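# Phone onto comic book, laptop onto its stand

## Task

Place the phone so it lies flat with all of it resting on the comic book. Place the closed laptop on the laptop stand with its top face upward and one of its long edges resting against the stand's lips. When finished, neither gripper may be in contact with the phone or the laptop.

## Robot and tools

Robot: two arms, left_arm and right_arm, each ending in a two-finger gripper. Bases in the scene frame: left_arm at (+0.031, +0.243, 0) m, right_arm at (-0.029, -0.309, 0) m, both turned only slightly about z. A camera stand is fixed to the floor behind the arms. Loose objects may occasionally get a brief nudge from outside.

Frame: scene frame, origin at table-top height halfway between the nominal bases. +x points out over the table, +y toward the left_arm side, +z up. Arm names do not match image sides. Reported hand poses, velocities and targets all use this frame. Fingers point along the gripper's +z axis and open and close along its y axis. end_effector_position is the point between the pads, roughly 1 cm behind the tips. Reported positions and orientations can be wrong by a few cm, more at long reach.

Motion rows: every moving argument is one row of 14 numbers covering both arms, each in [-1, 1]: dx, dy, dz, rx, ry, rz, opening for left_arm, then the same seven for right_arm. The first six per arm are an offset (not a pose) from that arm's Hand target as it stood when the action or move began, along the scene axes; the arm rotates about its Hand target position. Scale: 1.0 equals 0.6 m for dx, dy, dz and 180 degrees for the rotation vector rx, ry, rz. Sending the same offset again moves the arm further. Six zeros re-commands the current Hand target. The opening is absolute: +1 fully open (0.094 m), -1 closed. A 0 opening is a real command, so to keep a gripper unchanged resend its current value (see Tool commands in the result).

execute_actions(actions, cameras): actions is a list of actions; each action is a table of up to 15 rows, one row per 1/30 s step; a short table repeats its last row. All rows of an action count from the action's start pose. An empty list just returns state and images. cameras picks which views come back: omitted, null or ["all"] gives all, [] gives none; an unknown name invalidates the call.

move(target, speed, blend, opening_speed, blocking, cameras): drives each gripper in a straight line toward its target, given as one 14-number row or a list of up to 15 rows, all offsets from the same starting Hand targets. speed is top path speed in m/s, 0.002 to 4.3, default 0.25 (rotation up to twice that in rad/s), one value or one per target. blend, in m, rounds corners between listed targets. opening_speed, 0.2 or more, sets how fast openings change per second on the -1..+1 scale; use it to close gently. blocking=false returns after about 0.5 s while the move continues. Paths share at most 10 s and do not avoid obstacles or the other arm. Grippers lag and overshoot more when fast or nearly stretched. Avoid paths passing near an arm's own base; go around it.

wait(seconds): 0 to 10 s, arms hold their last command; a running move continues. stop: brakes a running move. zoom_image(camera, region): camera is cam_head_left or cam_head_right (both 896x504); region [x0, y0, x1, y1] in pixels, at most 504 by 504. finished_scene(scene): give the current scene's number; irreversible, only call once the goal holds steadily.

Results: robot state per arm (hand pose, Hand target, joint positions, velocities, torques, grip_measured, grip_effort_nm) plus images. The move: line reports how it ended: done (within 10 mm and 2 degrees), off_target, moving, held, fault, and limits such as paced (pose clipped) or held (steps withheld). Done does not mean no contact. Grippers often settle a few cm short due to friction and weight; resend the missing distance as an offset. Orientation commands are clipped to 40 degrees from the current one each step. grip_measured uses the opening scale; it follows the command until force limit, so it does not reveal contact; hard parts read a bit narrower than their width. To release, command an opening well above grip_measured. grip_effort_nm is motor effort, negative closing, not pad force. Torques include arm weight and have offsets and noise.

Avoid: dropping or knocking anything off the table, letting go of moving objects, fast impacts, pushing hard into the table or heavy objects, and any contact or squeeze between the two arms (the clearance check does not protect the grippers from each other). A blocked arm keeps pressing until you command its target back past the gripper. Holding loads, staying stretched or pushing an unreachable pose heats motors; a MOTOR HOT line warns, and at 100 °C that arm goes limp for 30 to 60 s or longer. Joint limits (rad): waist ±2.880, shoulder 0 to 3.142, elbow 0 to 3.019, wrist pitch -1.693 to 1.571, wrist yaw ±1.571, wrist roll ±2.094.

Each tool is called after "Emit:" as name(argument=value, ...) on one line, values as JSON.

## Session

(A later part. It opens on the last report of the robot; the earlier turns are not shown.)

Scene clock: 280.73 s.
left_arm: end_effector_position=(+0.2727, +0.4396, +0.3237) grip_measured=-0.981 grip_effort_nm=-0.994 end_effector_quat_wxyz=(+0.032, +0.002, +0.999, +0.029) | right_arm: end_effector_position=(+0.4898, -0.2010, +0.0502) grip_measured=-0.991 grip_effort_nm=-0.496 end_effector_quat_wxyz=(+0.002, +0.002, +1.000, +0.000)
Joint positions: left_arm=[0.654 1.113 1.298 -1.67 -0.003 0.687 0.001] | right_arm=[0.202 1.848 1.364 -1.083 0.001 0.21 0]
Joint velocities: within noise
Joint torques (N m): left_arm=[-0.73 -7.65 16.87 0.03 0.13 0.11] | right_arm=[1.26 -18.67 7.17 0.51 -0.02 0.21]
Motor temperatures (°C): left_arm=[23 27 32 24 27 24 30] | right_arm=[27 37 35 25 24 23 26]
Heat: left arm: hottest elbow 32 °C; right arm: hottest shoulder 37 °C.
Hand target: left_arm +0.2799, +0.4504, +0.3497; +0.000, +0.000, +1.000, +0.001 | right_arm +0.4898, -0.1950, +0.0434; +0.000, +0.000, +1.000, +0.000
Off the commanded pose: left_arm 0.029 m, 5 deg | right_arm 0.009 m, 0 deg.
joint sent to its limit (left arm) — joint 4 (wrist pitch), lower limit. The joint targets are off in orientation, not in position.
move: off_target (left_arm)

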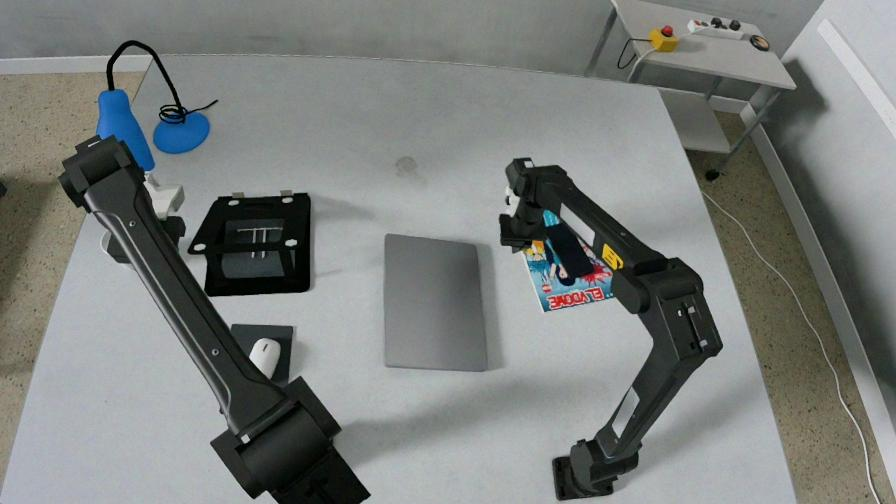

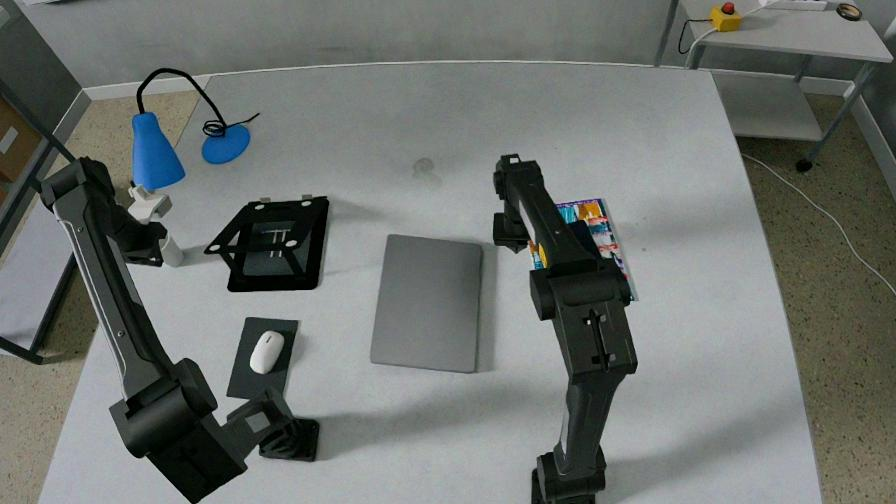

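Emit:
move(target=[[0,0,0,0,0,0,-1,0.012,0.045,-0.03,0,0,0,-1],[0,0,0,0,0,0,-1,0.012,0.05,-0.055,0,0,0,-1]], speed=0.1)

Emit:
zoom_image(camera="cam_head_left", region=[440, 190, 580, 310])

Emit:
zoom_image(camera="cam_head_right", region=[440, 190, 580, 310])

Scene clock: 290.53 s.
left_arm: end_effector_position=(+0.2727, +0.4396, +0.3237) grip_measured=-0.981 grip_effort_nm=-0.994 end_effector_quat_wxyz=(+0.032, +0.002, +0.999, +0.029) | right_arm: end_effector_position=(+0.4913, -0.1715, +0.0182) grip_measured=-0.991 grip_effort_nm=-0.496 end_effector_quat_wxyz=(-0.001, +0.000, +1.000, -0.001)
Joint positions: left_arm=[0.654 1.113 1.298 -1.67 -0.003 0.687 0.001] | right_arm=[0.255 1.911 1.364 -1.025 0.001 0.261 0]
Joint velocities: within noise
Joint torques (N m): left_arm=[-0.38 -6.71 16.92 0.03 0.18 0.1] | right_arm=[1.14 -18.32 8.1 0.49 0 0.2]
Motor temperatures (°C): left_arm=[23 26 33 24 27 24 30] | right_arm=[27 37 34 25 24 23 26]
Heat: left arm: hottest elbow 33 °C; right arm: hottest shoulder 37 °C.
Hand target: left_arm +0.2799, +0.4504, +0.3497; +0.000, +0.000, +1.000, +0.001 | right_arm +0.4970, -0.1649, +0.0103; +0.000, +0.000, +1.000, +0.000
Off the commanded pose: left_arm 0.029 m, 5 deg | right_arm 0.012 m, 0 deg.
joint sent to its limit (left arm) — joint 4 (wrist pitch), lower limit. The joint targets are off in orientation, not in position.
move: off_target (left_arm, right_arm)

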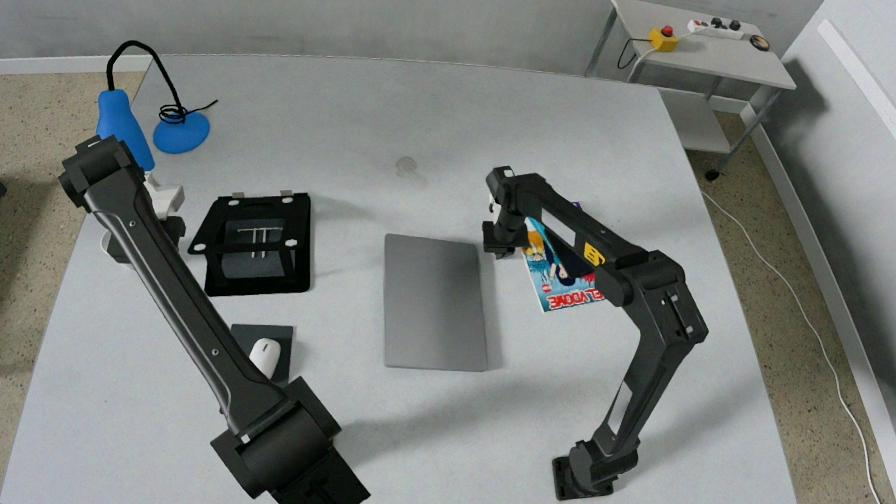

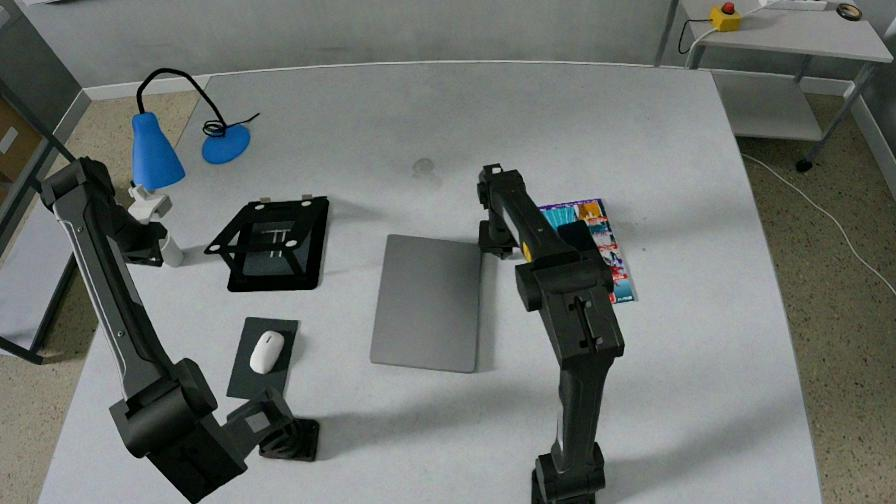

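Scaled by 3.600.

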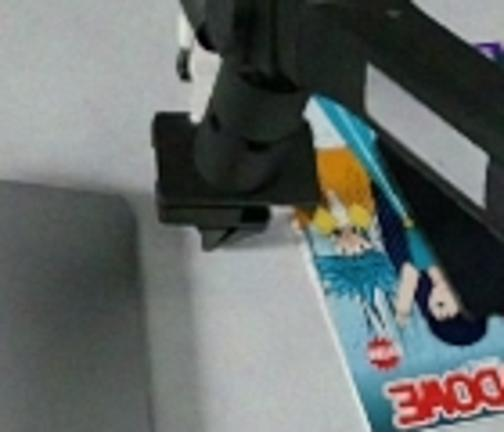

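Scaled by 3.600.

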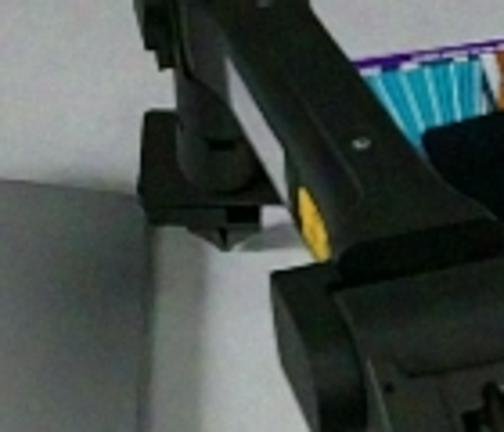

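Emit:
move(target=[[0,0,0,0,0,0,-1,0.015,0.04,0,0,0,0,-1],[0,0,0,0,0,0,-1,0.052,0.158,0,0,0,0.111,-1],[0,0,0,0,0,0,-1,0.06,0.295,0,0,0,0.222,-1]], speed=0.1, blend=0.01)

Scene clock: 298.77 s.
left_arm: end_effector_position=(+0.2727, +0.4396, +0.3237) grip_measured=-0.981 grip_effort_nm=-0.989 end_effector_quat_wxyz=(+0.032, +0.002, +0.999, +0.029) | right_arm: end_effector_position=(+0.5333, -0.0116, +0.0174) grip_measured=-0.991 grip_effort_nm=-0.491 end_effector_quat_wxyz=(+0.006, -0.322, +0.947, -0.004)
Joint positions: left_arm=[0.654 1.113 1.298 -1.67 -0.003 0.687 0.001] | right_arm=[0.485 2.135 1.735 -1.161 0.01 -0.166 0]
Joint velocities: within noise
Joint torques (N m): left_arm=[-0.38 -7.24 16.96 0.06 0.17 0.05] | right_arm=[2.61 -21.54 11.14 -0.47 -0.35 0.04]
Motor temperatures (°C): left_arm=[23 26 34 24 27 24 30] | right_arm=[27 37 35 25 24 23 26]
Heat: left arm: hottest elbow 34 °C; right arm: hottest shoulder 37 °C.
Hand target: left_arm +0.2799, +0.4504, +0.3497; +0.000, +0.000, +1.000, +0.001 | right_arm +0.5331, +0.0120, +0.0104; +0.000, -0.342, +0.940, +0.000
Off the commanded pose: left_arm 0.029 m, 5 deg | right_arm 0.025 m, 2 deg.
joint sent to its limit (left arm) — joint 4 (wrist pitch), lower limit. The joint targets are off in orientation, not in position.
move: off_target (left_arm, right_arm)

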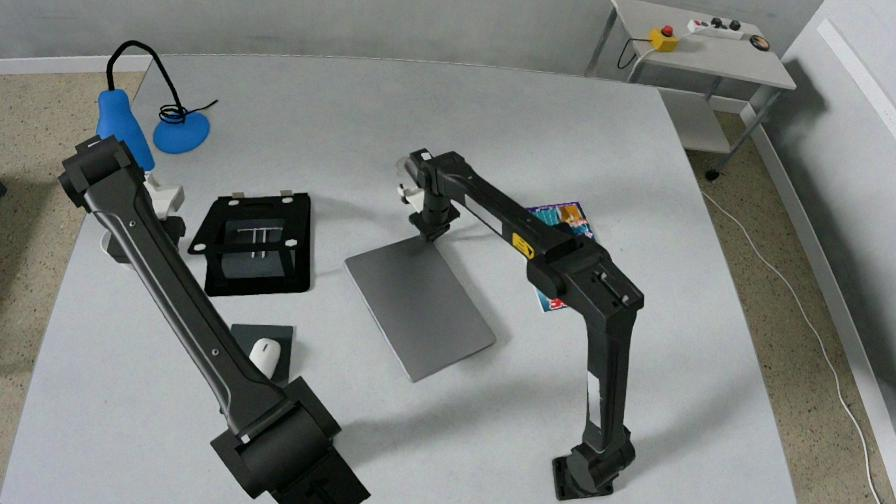

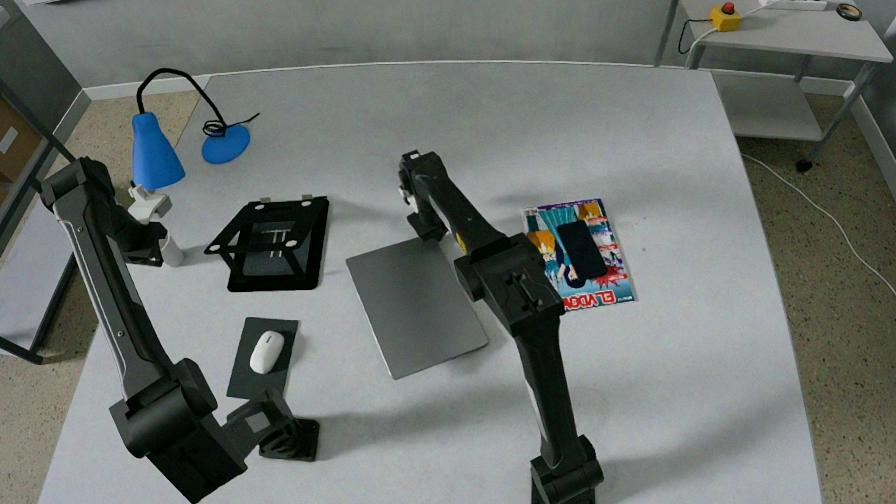

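Emit:
move(target=[[0,0,0,0,0,0,-1,0.0,0.07,0,0,0,0.08,-1],[0,0,0,0,0,0,-1,-0.04,0.155,0,0,0,0.18,-1]], speed=0.1, blend=0.01)

Scene clock: 305.83 s.
left_arm: end_effector_position=(+0.2727, +0.4396, +0.3237) grip_measured=-0.981 grip_effort_nm=-0.994 end_effector_quat_wxyz=(+0.032, +0.002, +0.999, +0.029) | right_arm: end_effector_position=(+0.5140, +0.0836, +0.0209) grip_measured=-0.991 grip_effort_nm=-0.486 end_effector_quat_wxyz=(+0.008, -0.575, +0.818, -0.005)
Joint positions: left_arm=[0.654 1.113 1.298 -1.67 -0.003 0.687 0.001] | right_arm=[0.625 2.218 1.891 -1.227 0.01 -0.595 0]
Joint velocities: within noise
Joint torques (N m): left_arm=[-1.2 -7.47 16.91 0.2 0.16 0.08] | right_arm=[2.49 -22.83 11.21 -0.51 -0.36 0.07]
Motor temperatures (°C): left_arm=[23 26 34 24 27 24 30] | right_arm=[27 36 36 25 24 23 26]
Heat: left arm: hottest elbow 34 °C; right arm: hottest shoulder 36 °C.
Hand target: left_arm +0.2799, +0.4504, +0.3497; +0.000, +0.000, +1.000, +0.001 | right_arm +0.5090, +0.1052, +0.0105; +0.000, -0.590, +0.807, +0.000
Off the commanded pose: left_arm 0.029 m, 5 deg | right_arm 0.024 m, 2 deg.
joint sent to its limit (left arm) — joint 4 (wrist pitch), lower limit. The joint targets are off in orientation, not in position.
move: off_target (left_arm, right_arm)

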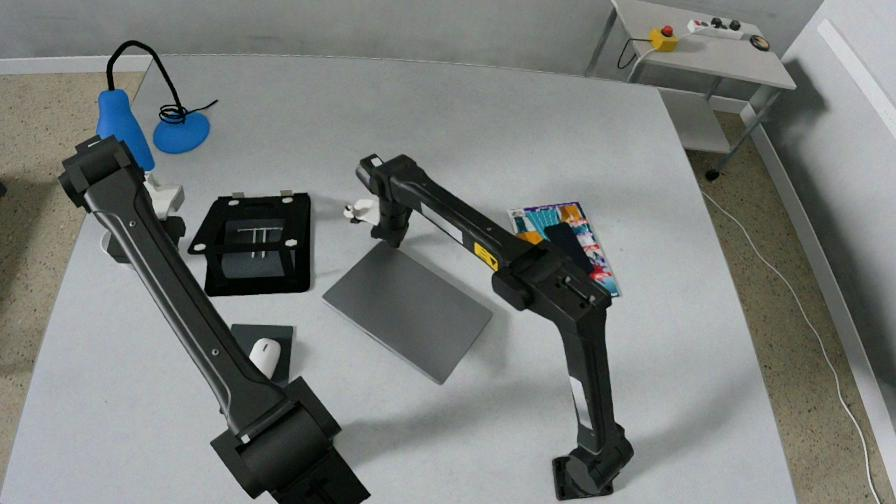

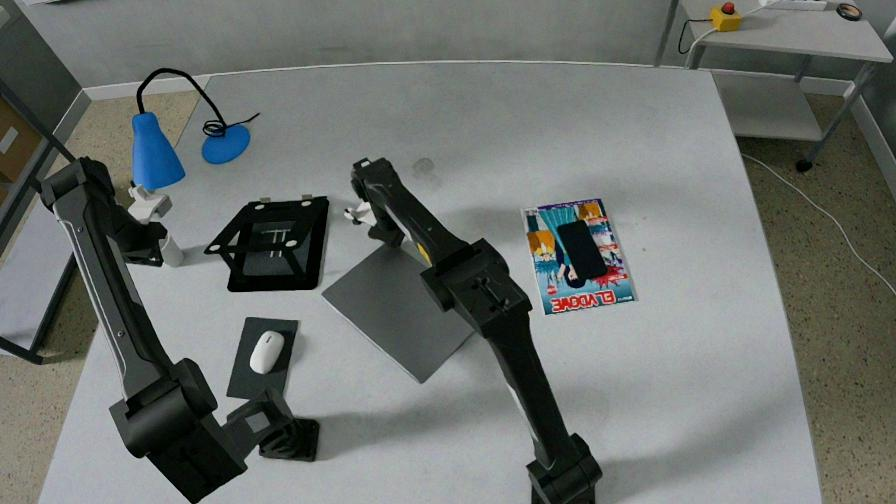

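Emit:
move(target=[[0,0,0,0,0,0,-1,-0.058,0.067,0,0,0,0.08,-1],[0,0,0,0,0,0,-1,-0.173,0.125,0,0,0,0.19,-1]], speed=0.1, blend=0.01)

Scene clock: 318.53 s.
left_arm: end_effector_position=(+0.2727, +0.4396, +0.3237) grip_measured=-0.981 grip_effort_nm=-0.994 end_effector_quat_wxyz=(+0.032, +0.002, +0.999, +0.029) | right_arm: end_effector_position=(+0.4279, +0.1782, +0.0199) grip_measured=-0.991 grip_effort_nm=-0.481 end_effector_quat_wxyz=(-0.018, +0.791, -0.612, +0.006)
Joint positions: left_arm=[0.654 1.113 1.298 -1.67 -0.003 0.687 0.001] | right_arm=[0.816 2.2 1.856 -1.19 0.009 -1.003 0]
Joint velocities: within noise
Joint torques (N m): left_arm=[-0.67 -6.36 17.13 0.09 0.11 0.09] | right_arm=[2.14 -26.4 5.56 -0.12 -0.34 0.02]
Motor temperatures (°C): left_arm=[23 26 35 24 27 24 30] | right_arm=[27 38 36 25 24 23 26]
Heat: left arm: hottest elbow 35 °C; right arm: hottest shoulder 38 °C.
Hand target: left_arm +0.2799, +0.4504, +0.3497; +0.000, +0.000, +1.000, +0.001 | right_arm +0.4053, +0.1800, +0.0104; +0.000, +0.801, -0.598, +0.000
Off the commanded pose: left_arm 0.029 m, 5 deg | right_arm 0.025 m, 3 deg.
joint sent to its limit (left arm) — joint 4 (wrist pitch), lower limit. The joint targets are off in orientation, not in position.
move: off_target (left_arm, right_arm)

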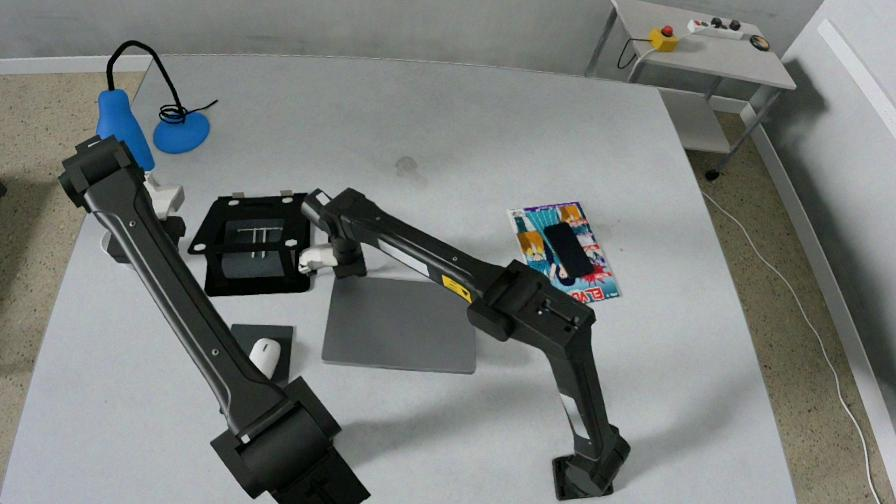

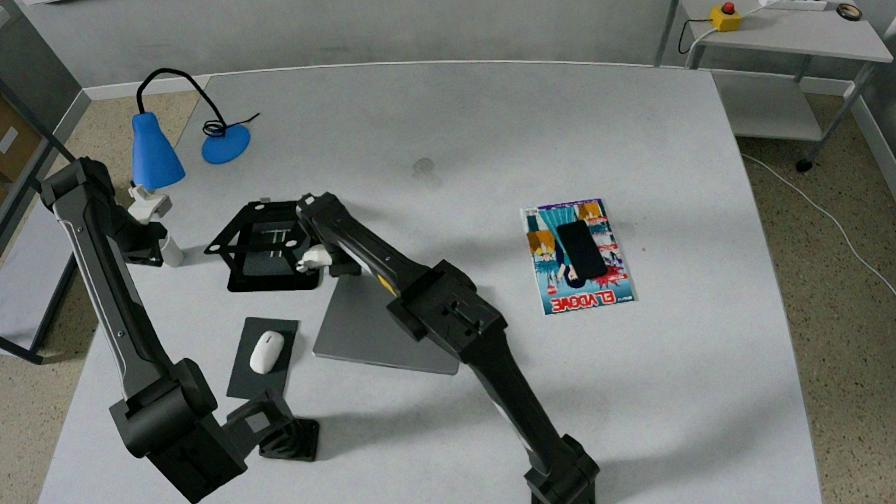

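Emit:
move(target=[[0,0,0,0,0,0,-1,0.08,-0.05,0,0,0,0,-1],[0,0,0,0,0,0,-1,0.09,-0.2,0.2,0,0,-0.3,1],[0,0,0,0,0,0,-1,0.09,-0.2,0.03,0,0,-0.59,1],[0,0,0,0,0,0,-1,0.09,-0.2,0.0,0,0,-0.59,1]], speed=0.25)

Emit:
zoom_image(camera="cam_head_left", region=[290, 180, 530, 390])

Emit:
zoom_image(camera="cam_head_right", region=[290, 180, 530, 390])

Scene clock: 349.77 s.
left_arm: end_effector_position=(+0.2727, +0.4396, +0.3237) grip_measured=-0.981 grip_effort_nm=-0.989 end_effector_quat_wxyz=(+0.032, +0.002, +0.999, +0.029) | right_arm: end_effector_position=(+0.4588, +0.0672, +0.0311) grip_measured=+0.999 grip_effort_nm=0.061 end_effector_quat_wxyz=(+0.011, -0.012, +1.000, +0.009)
Joint positions: left_arm=[0.654 1.113 1.298 -1.67 -0.003 0.687 0.001] | right_arm=[0.653 2.059 1.645 -1.128 -0.001 0.635 0.094]
Joint velocities: within noise
Joint torques (N m): left_arm=[-0.5 -6.89 17.05 0.18 0.1 0.11] | right_arm=[-0.15 -21.48 6.91 0.54 0.09 0.14]
Motor temperatures (°C): left_arm=[23 26 38 24 27 24 30] | right_arm=[27 39 35 25 24 23 26]
Heat: left arm: hottest elbow 38 °C; right arm: hottest shoulder 39 °C.
Hand target: left_arm +0.2799, +0.4504, +0.3497; +0.000, +0.000, +1.000, +0.001 | right_arm +0.4593, +0.0601, +0.0104; +0.000, -0.003, +1.000, +0.000
Off the commanded pose: left_arm 0.029 m, 5 deg | right_arm 0.022 m, 2 deg.
joint sent to its limit (left arm) — joint 4 (wrist pitch), lower limit. The joint targets are off in orientation, not in position.
move: off_target (left_arm, right_arm)

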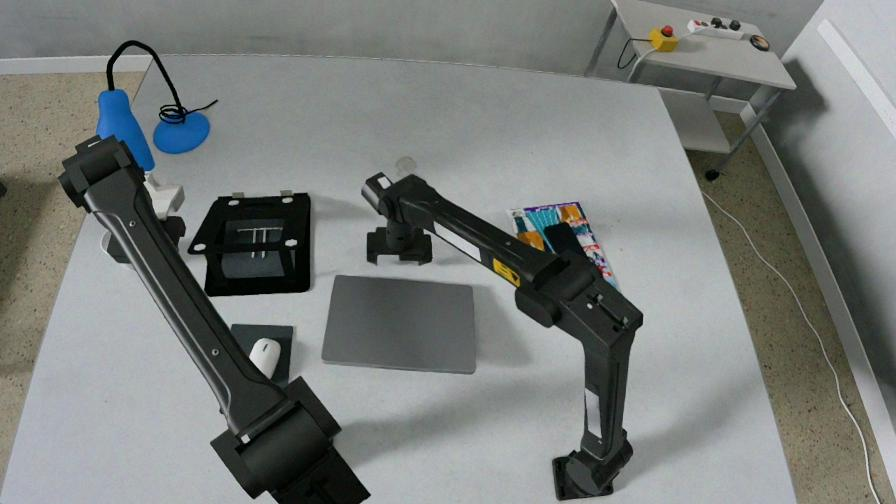

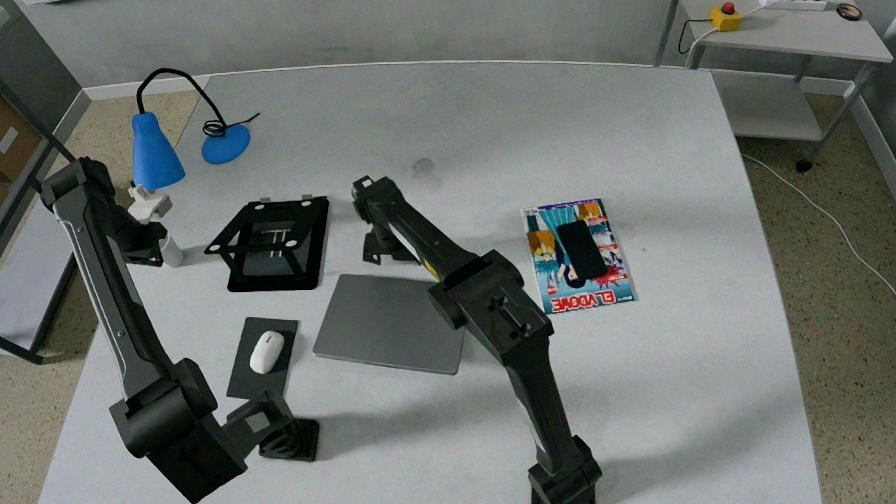

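Scaled by 2.100.

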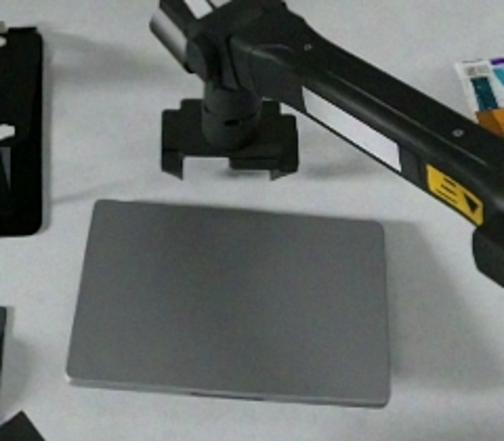

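Scaled by 2.100.

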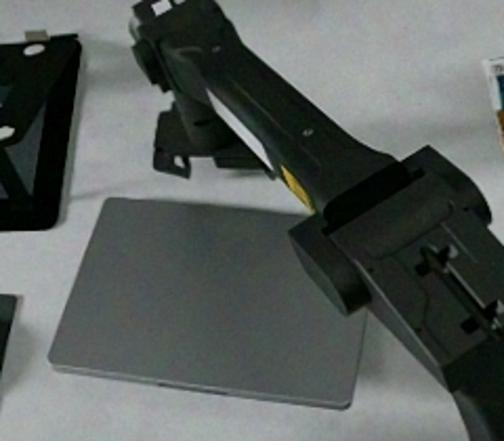

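Emit:
move(target=[[0,0,0,0,0,0,-1,0.0,-0.01,-0.025,0,0,0,1],[0,0,0,0,0,0,-1,-0.13,-0.01,-0.025,0,0,0,1]], speed=0.1)

Emit:
zoom_image(camera="cam_head_left", region=[290, 180, 530, 390])

Scene clock: 360.80 s.
left_arm: end_effector_position=(+0.2727, +0.4396, +0.3237) grip_measured=-0.981 grip_effort_nm=-0.989 end_effector_quat_wxyz=(+0.032, +0.002, +0.999, +0.029) | right_arm: end_effector_position=(+0.4148, +0.0522, +0.0140) grip_measured=+0.999 grip_effort_nm=0.056 end_effector_quat_wxyz=(+0.029, +0.017, +0.999, +0.017)
Joint positions: left_arm=[0.654 1.113 1.298 -1.67 -0.003 0.687 0.001] | right_arm=[0.683 1.956 1.421 -0.97 0.012 0.723 0.094]
Joint velocities: within noise
Joint torques (N m): left_arm=[0.03 -7.3 16.85 0.09 0.1 0.09] | right_arm=[3.02 -21.25 4.14 -0.35 -0.3 0.1]
Motor temperatures (°C): left_arm=[23 26 38 24 27 24 30] | right_arm=[27 39 34 25 24 23 26]
Heat: left arm: hottest elbow 38 °C; right arm: hottest shoulder 39 °C.
Hand target: left_arm +0.2799, +0.4504, +0.3497; +0.000, +0.000, +1.000, +0.001 | right_arm +0.3812, +0.0541, -0.0046; +0.000, -0.003, +1.000, +0.000
Off the commanded pose: left_arm 0.029 m, 5 deg | right_arm 0.038 m, 5 deg.
joint sent to its limit (left arm) — joint 4 (wrist pitch), lower limit. The joint targets are off in orientation, not in position.
move: off_target (left_arm, right_arm)

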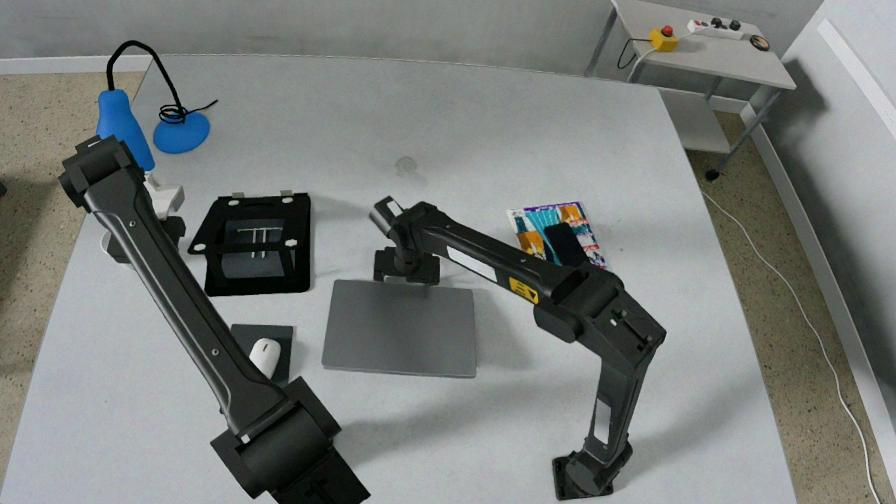

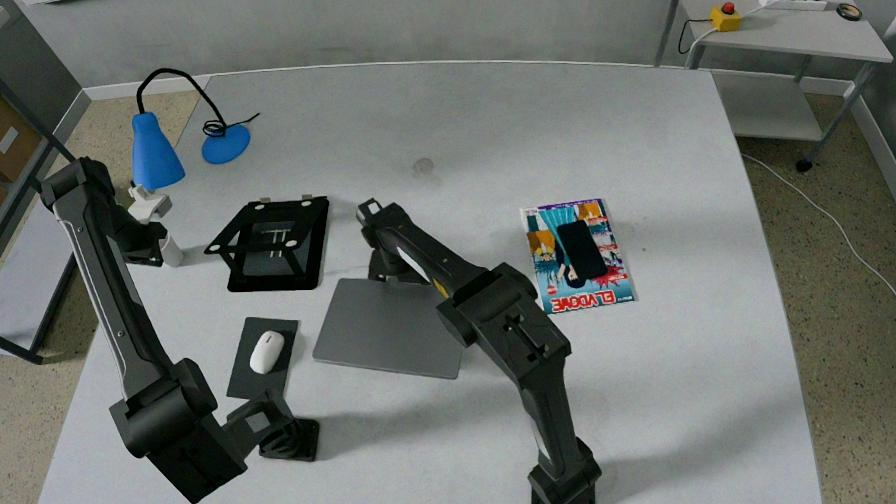

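Scaled by 2.100.

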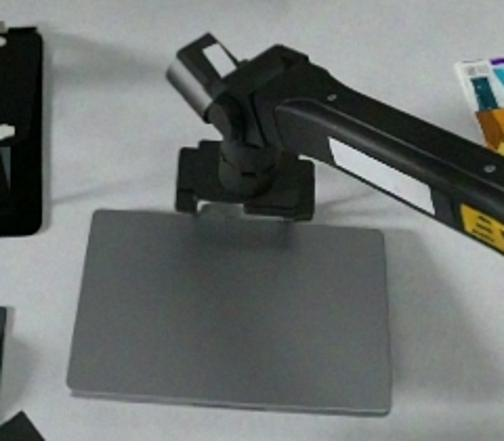

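Emit:
move(target=[0,0,0,0,0,0,-1,-0.06,0.0,0.012,0,0,0,1], speed=0.1)

Emit:
zoom_image(camera="cam_head_left", region=[290, 180, 530, 390])

Scene clock: 363.93 s.
left_arm: end_effector_position=(+0.2727, +0.4396, +0.3237) grip_measured=-0.981 grip_effort_nm=-0.989 end_effector_quat_wxyz=(+0.032, +0.002, +0.999, +0.029) | right_arm: end_effector_position=(+0.3734, +0.0534, +0.0142) grip_measured=+0.999 grip_effort_nm=0.056 end_effector_quat_wxyz=(+0.023, +0.011, +1.000, +0.012)
Joint positions: left_arm=[0.654 1.113 1.298 -1.67 -0.003 0.687 0.001] | right_arm=[0.734 1.897 1.329 -0.953 0.013 0.76 0.094]
Joint velocities: within noise
Joint torques (N m): left_arm=[-0.5 -7.12 17.03 0.05 0.06 0.11] | right_arm=[2.73 -20.6 4.4 -0.25 -0.34 0.19]
Motor temperatures (°C): left_arm=[23 26 38 24 27 24 30] | right_arm=[27 39 34 25 24 23 26]
Heat: left arm: hottest elbow 38 °C; right arm: hottest shoulder 39 °C.
Hand target: left_arm +0.2799, +0.4504, +0.3497; +0.000, +0.000, +1.000, +0.001 | right_arm +0.3453, +0.0541, +0.0025; +0.000, -0.003, +1.000, +0.000
Off the commanded pose: left_arm 0.029 m, 5 deg | right_arm 0.030 m, 3 deg.
joint sent to its limit (left arm) — joint 4 (wrist pitch), lower limit. The joint targets are off in orientation, not in position.
move: off_target (left_arm, right_arm)

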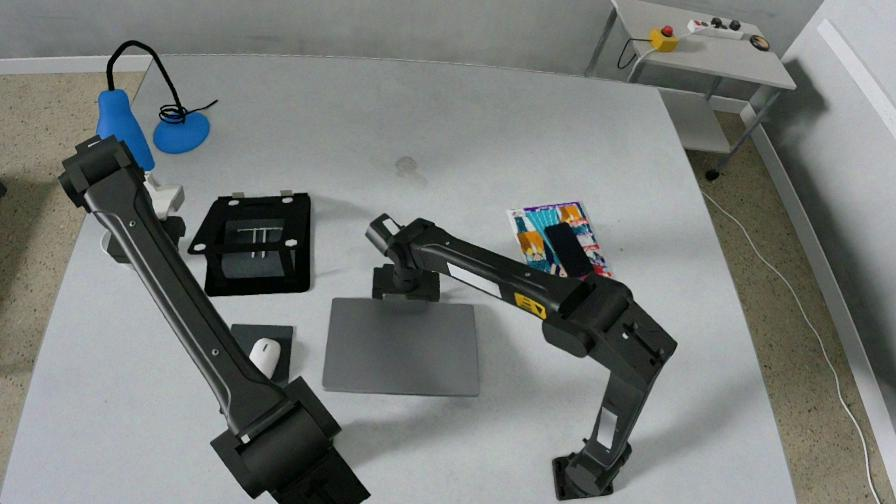

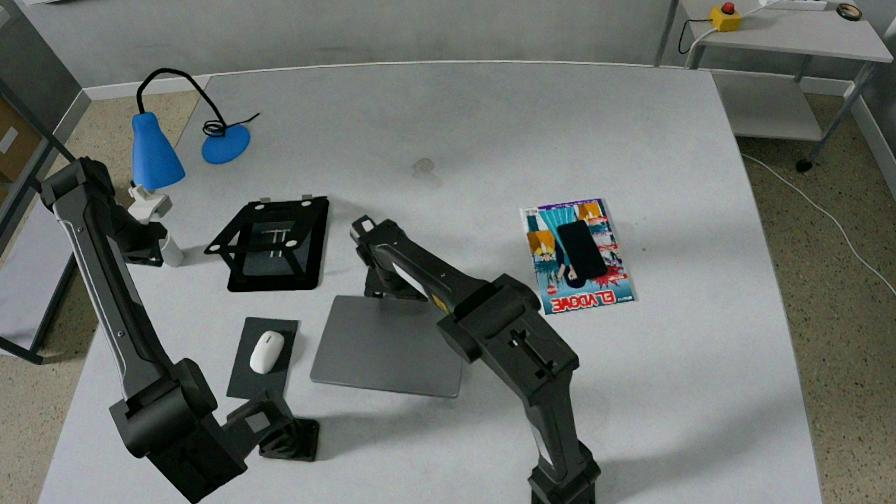

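Scaled by 2.100.

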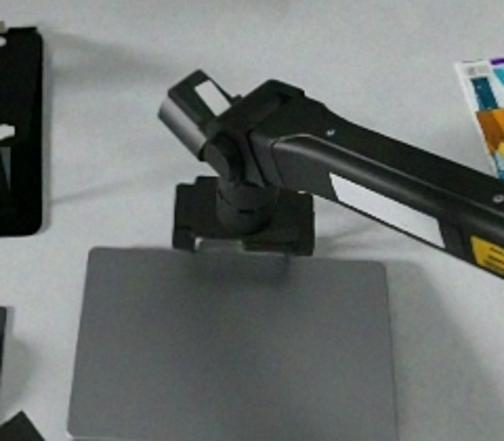

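Emit:
move(target=[[0.2,0.1,-0.05,0,0,0.25,-1,0.07,0.0,0.0,0,0,0,1],[0.442,0.216,-0.133,0,0,0.5,0,0.07,0.0,0.3,0,0,0,0],[0.442,0.216,-0.133,0,0,0.5,1,0.0,-0.6,0.4,0,0,0,0]], speed=0.3)

Emit:
zoom_image(camera="cam_head_left", region=[90, 110, 340, 310])

Emit:
zoom_image(camera="cam_head_right", region=[110, 110, 360, 310])

Scene clock: 378.13 s.
left_arm: end_effector_position=(+0.5288, +0.5788, +0.2461) grip_measured=+0.997 grip_effort_nm=0.129 end_effector_quat_wxyz=(+0.004, +0.709, -0.705, +0.000) | right_arm: end_effector_position=(+0.3507, -0.3024, +0.2429) grip_measured=+0.001 grip_effort_nm=-0.081 end_effector_quat_wxyz=(+0.005, -0.004, +1.000, -0.001)
Joint positions: left_arm=[0.566 1.942 2.034 -1.67 0.002 -0.982 0.094] | right_arm=[0.015 1.325 1.264 -1.499 0.001 0.012 0.047]
Joint velocities: within noise
Joint torques (N m): left_arm=[-2.73 -21.42 16.91 -0.13 -0.21 -0.12] | right_arm=[-0.15 -12.86 7.79 -0.16 -0.04 0.09]
Motor temperatures (°C): left_arm=[23 26 39 24 27 24 30] | right_arm=[27 39 34 25 24 23 26]
Heat: left arm: hottest elbow 39 °C; right arm: hottest shoulder 39 °C.
Hand target: left_arm +0.5450, +0.5800, +0.2699; +0.000, +0.707, -0.707, -0.001 | right_arm +0.3454, -0.3059, +0.2427; +0.001, -0.003, +1.000, +0.000
Off the commanded pose: left_arm 0.029 m, 1 deg | right_arm 0.006 m, 1 deg.
joint sent to its limit (left arm) — joint 4 (wrist pitch), lower limit. The joint targets are off in orientation, not in position.
move: off_target (left_arm); target 2's new opening was sent with right_arm's hand 0.033 m and 3 deg from that target; target 3's new opening was sent with left_arm's hand 0.029 m and 1 deg from that target

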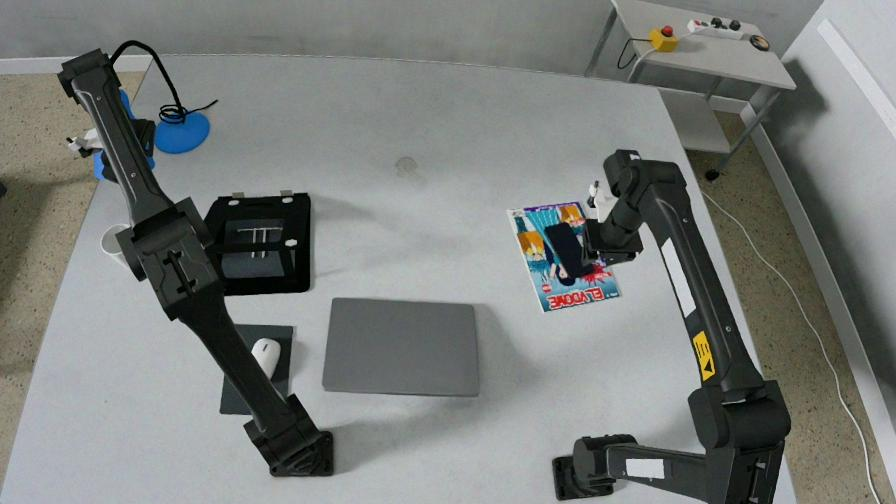

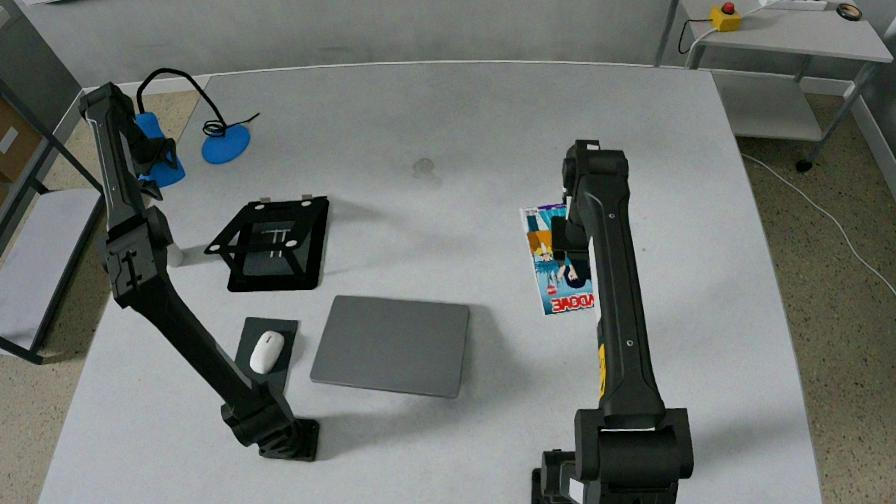

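Scaled by 2.016.

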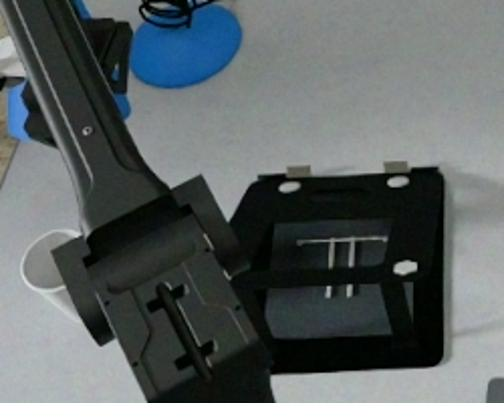

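Scaled by 2.016.

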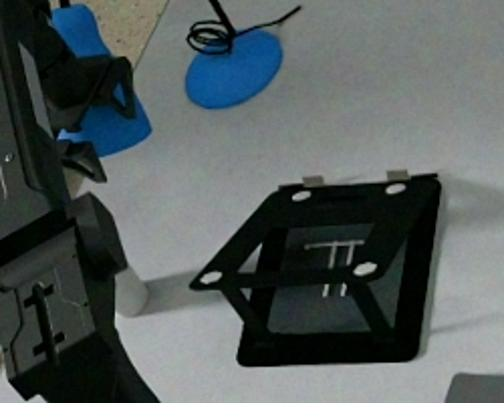

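Emit:
move(target=[[-0.01,-0.05,-0.1,0,0,0,1,0.0,0,0,0,0,0,0],[-0.01,-0.05,-0.28,0,0,0,1,0,0,0,0,0,0,0]], speed=0.2)

Emit:
zoom_image(camera="cam_head_left", region=[90, 110, 340, 310])

Emit:
zoom_image(camera="cam_head_right", region=[110, 110, 360, 310])

Scene clock: 384.57 s.
left_arm: end_effector_position=(+0.5332, +0.5684, +0.1879) grip_measured=+0.998 grip_effort_nm=0.129 end_effector_quat_wxyz=(-0.073, +0.727, -0.682, +0.005) | right_arm: end_effector_position=(+0.3506, -0.3024, +0.2429) grip_measured=+0.001 grip_effort_nm=-0.081 end_effector_quat_wxyz=(+0.005, -0.004, +1.000, -0.001)
Joint positions: left_arm=[0.539 1.829 1.709 -1.307 -0.027 -1.065 0.094] | right_arm=[0.015 1.325 1.264 -1.499 0.001 0.012 0.047]
Joint velocities: within noise
Joint torques (N m): left_arm=[-2.84 -11.87 5.52 1.24 0.86 0.41] | right_arm=[-0.15 -12.75 7.77 -0.16 -0.03 0.09]
Motor temperatures (°C): left_arm=[23 26 39 24 27 24 29] | right_arm=[27 38 34 25 24 23 26]
Heat: left arm: hottest elbow 39 °C; right arm: hottest shoulder 38 °C.
Hand target: left_arm +0.5391, +0.5500, +0.1019; +0.000, +0.707, -0.707, -0.001 | right_arm +0.3453, -0.3059, +0.2427; +0.000, -0.003, +1.000, +0.000
Off the commanded pose: left_arm 0.088 m, 9 deg | right_arm 0.006 m, 1 deg.
move: off_target (left_arm)

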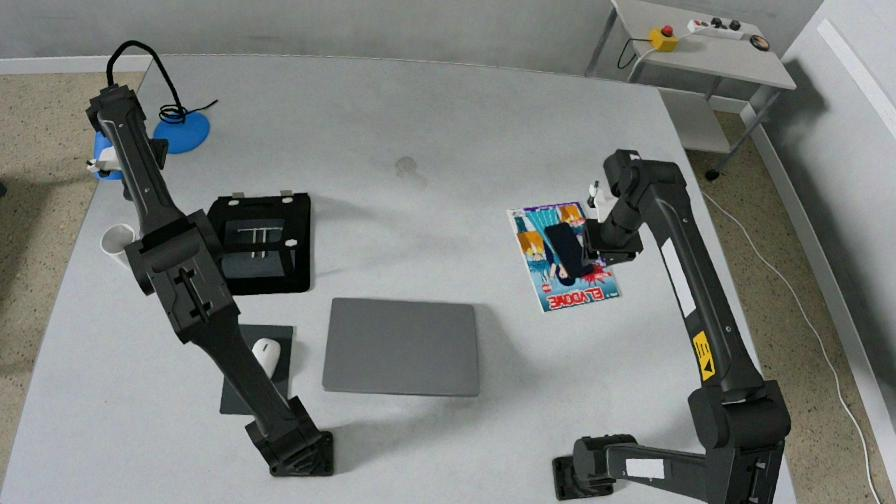

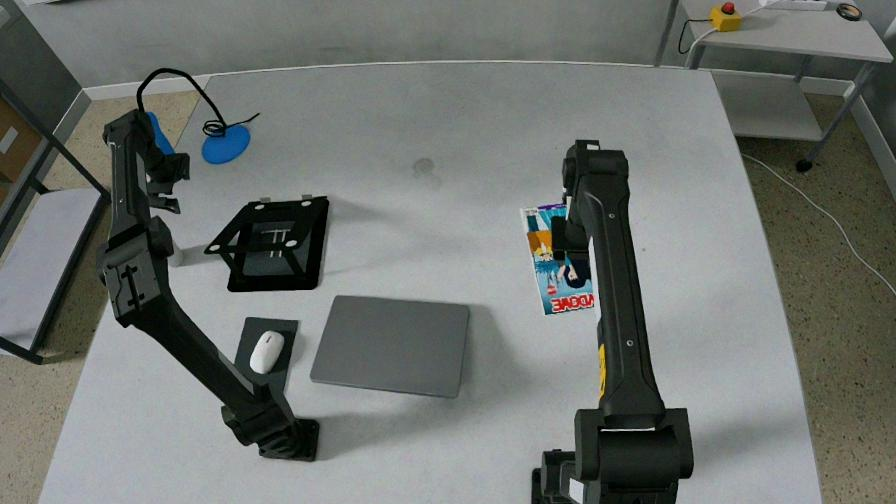

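Scaled by 2.016.

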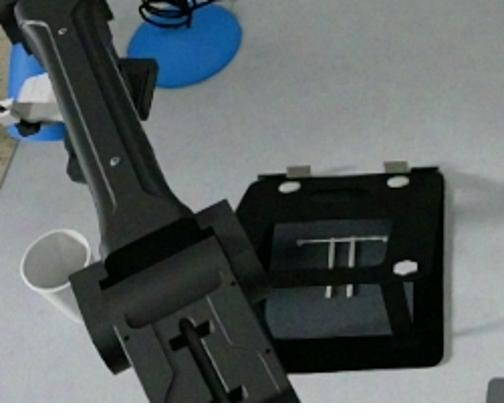

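Scaled by 2.016.

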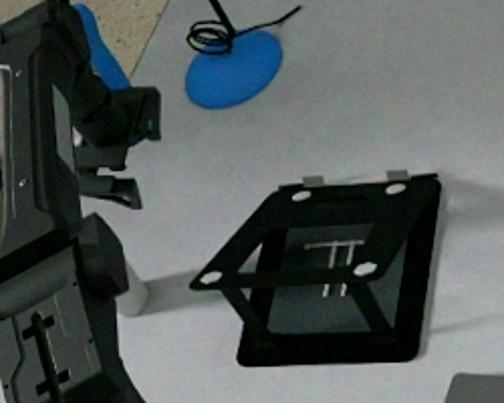

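Emit:
move(target=[[-0.01,-0.03,0.17,0,0,0,1,0.0,0,0,0,0,0,0]], speed=0.2)

Emit:
zoom_image(camera="cam_head_left", region=[60, 20, 310, 310])

Emit:
zoom_image(camera="cam_head_right", region=[80, 50, 330, 310])

Scene clock: 391.13 s.
left_arm: end_effector_position=(+0.5137, +0.5269, +0.1853) grip_measured=+0.998 grip_effort_nm=0.125 end_effector_quat_wxyz=(+0.021, +0.713, -0.701, -0.008) | right_arm: end_effector_position=(+0.3506, -0.3024, +0.2429) grip_measured=+0.001 grip_effort_nm=-0.085 end_effector_quat_wxyz=(+0.005, -0.004, +1.000, -0.001)
Joint positions: left_arm=[0.503 1.851 1.739 -1.504 -0.004 -1.057 0.094] | right_arm=[0.015 1.325 1.264 -1.499 0.001 0.012 0.047]
Joint velocities: within noise
Joint torques (N m): left_arm=[-2.08 -19.37 16.81 -0.14 -0.04 0.08] | right_arm=[-0.15 -12.86 7.79 -0.17 -0.04 0.09]
Motor temperatures (°C): left_arm=[23 26 38 24 27 24 29] | right_arm=[27 38 34 25 24 23 26]
Heat: left arm: hottest elbow 38 °C; right arm: hottest shoulder 38 °C.
Hand target: left_arm +0.5331, +0.5319, +0.2038; +0.000, +0.707, -0.707, -0.001 | right_arm +0.3453, -0.3059, +0.2427; +0.000, -0.003, +1.000, +0.000
Off the commanded pose: left_arm 0.027 m, 3 deg | right_arm 0.006 m, 1 deg.
move: off_target (left_arm)

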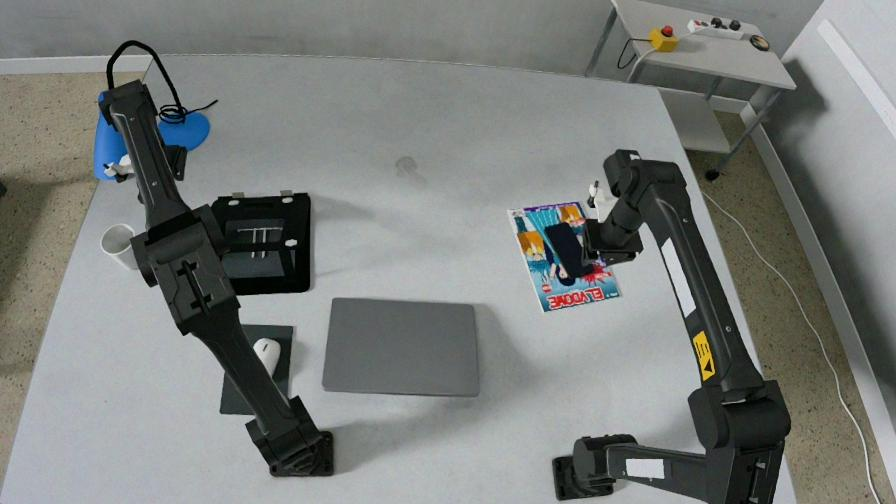

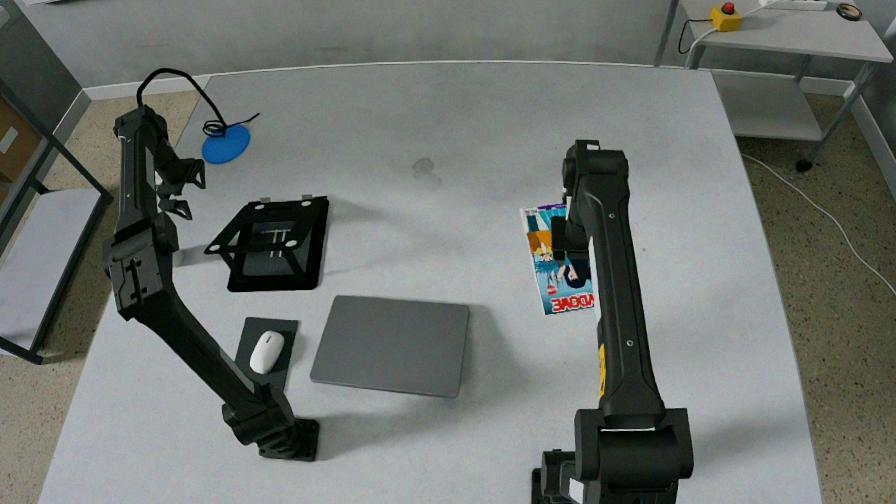

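Scaled by 1.738.

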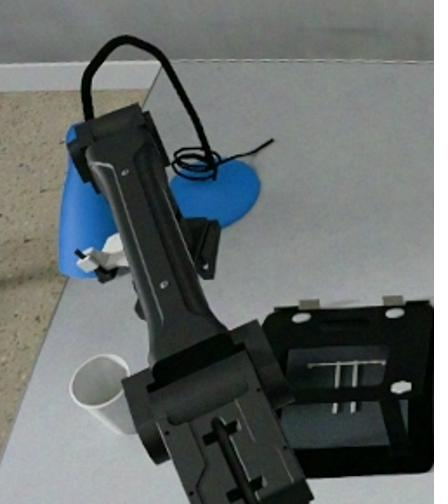

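Scaled by 1.938.

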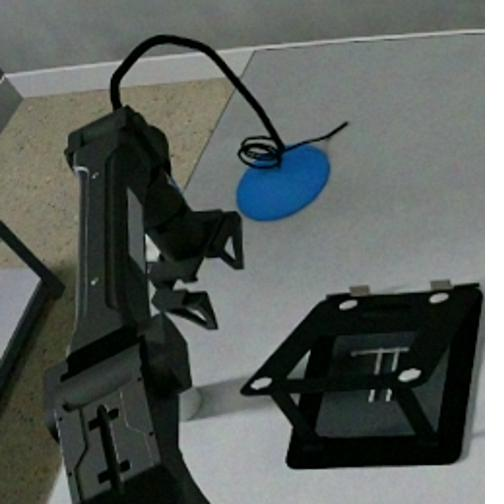

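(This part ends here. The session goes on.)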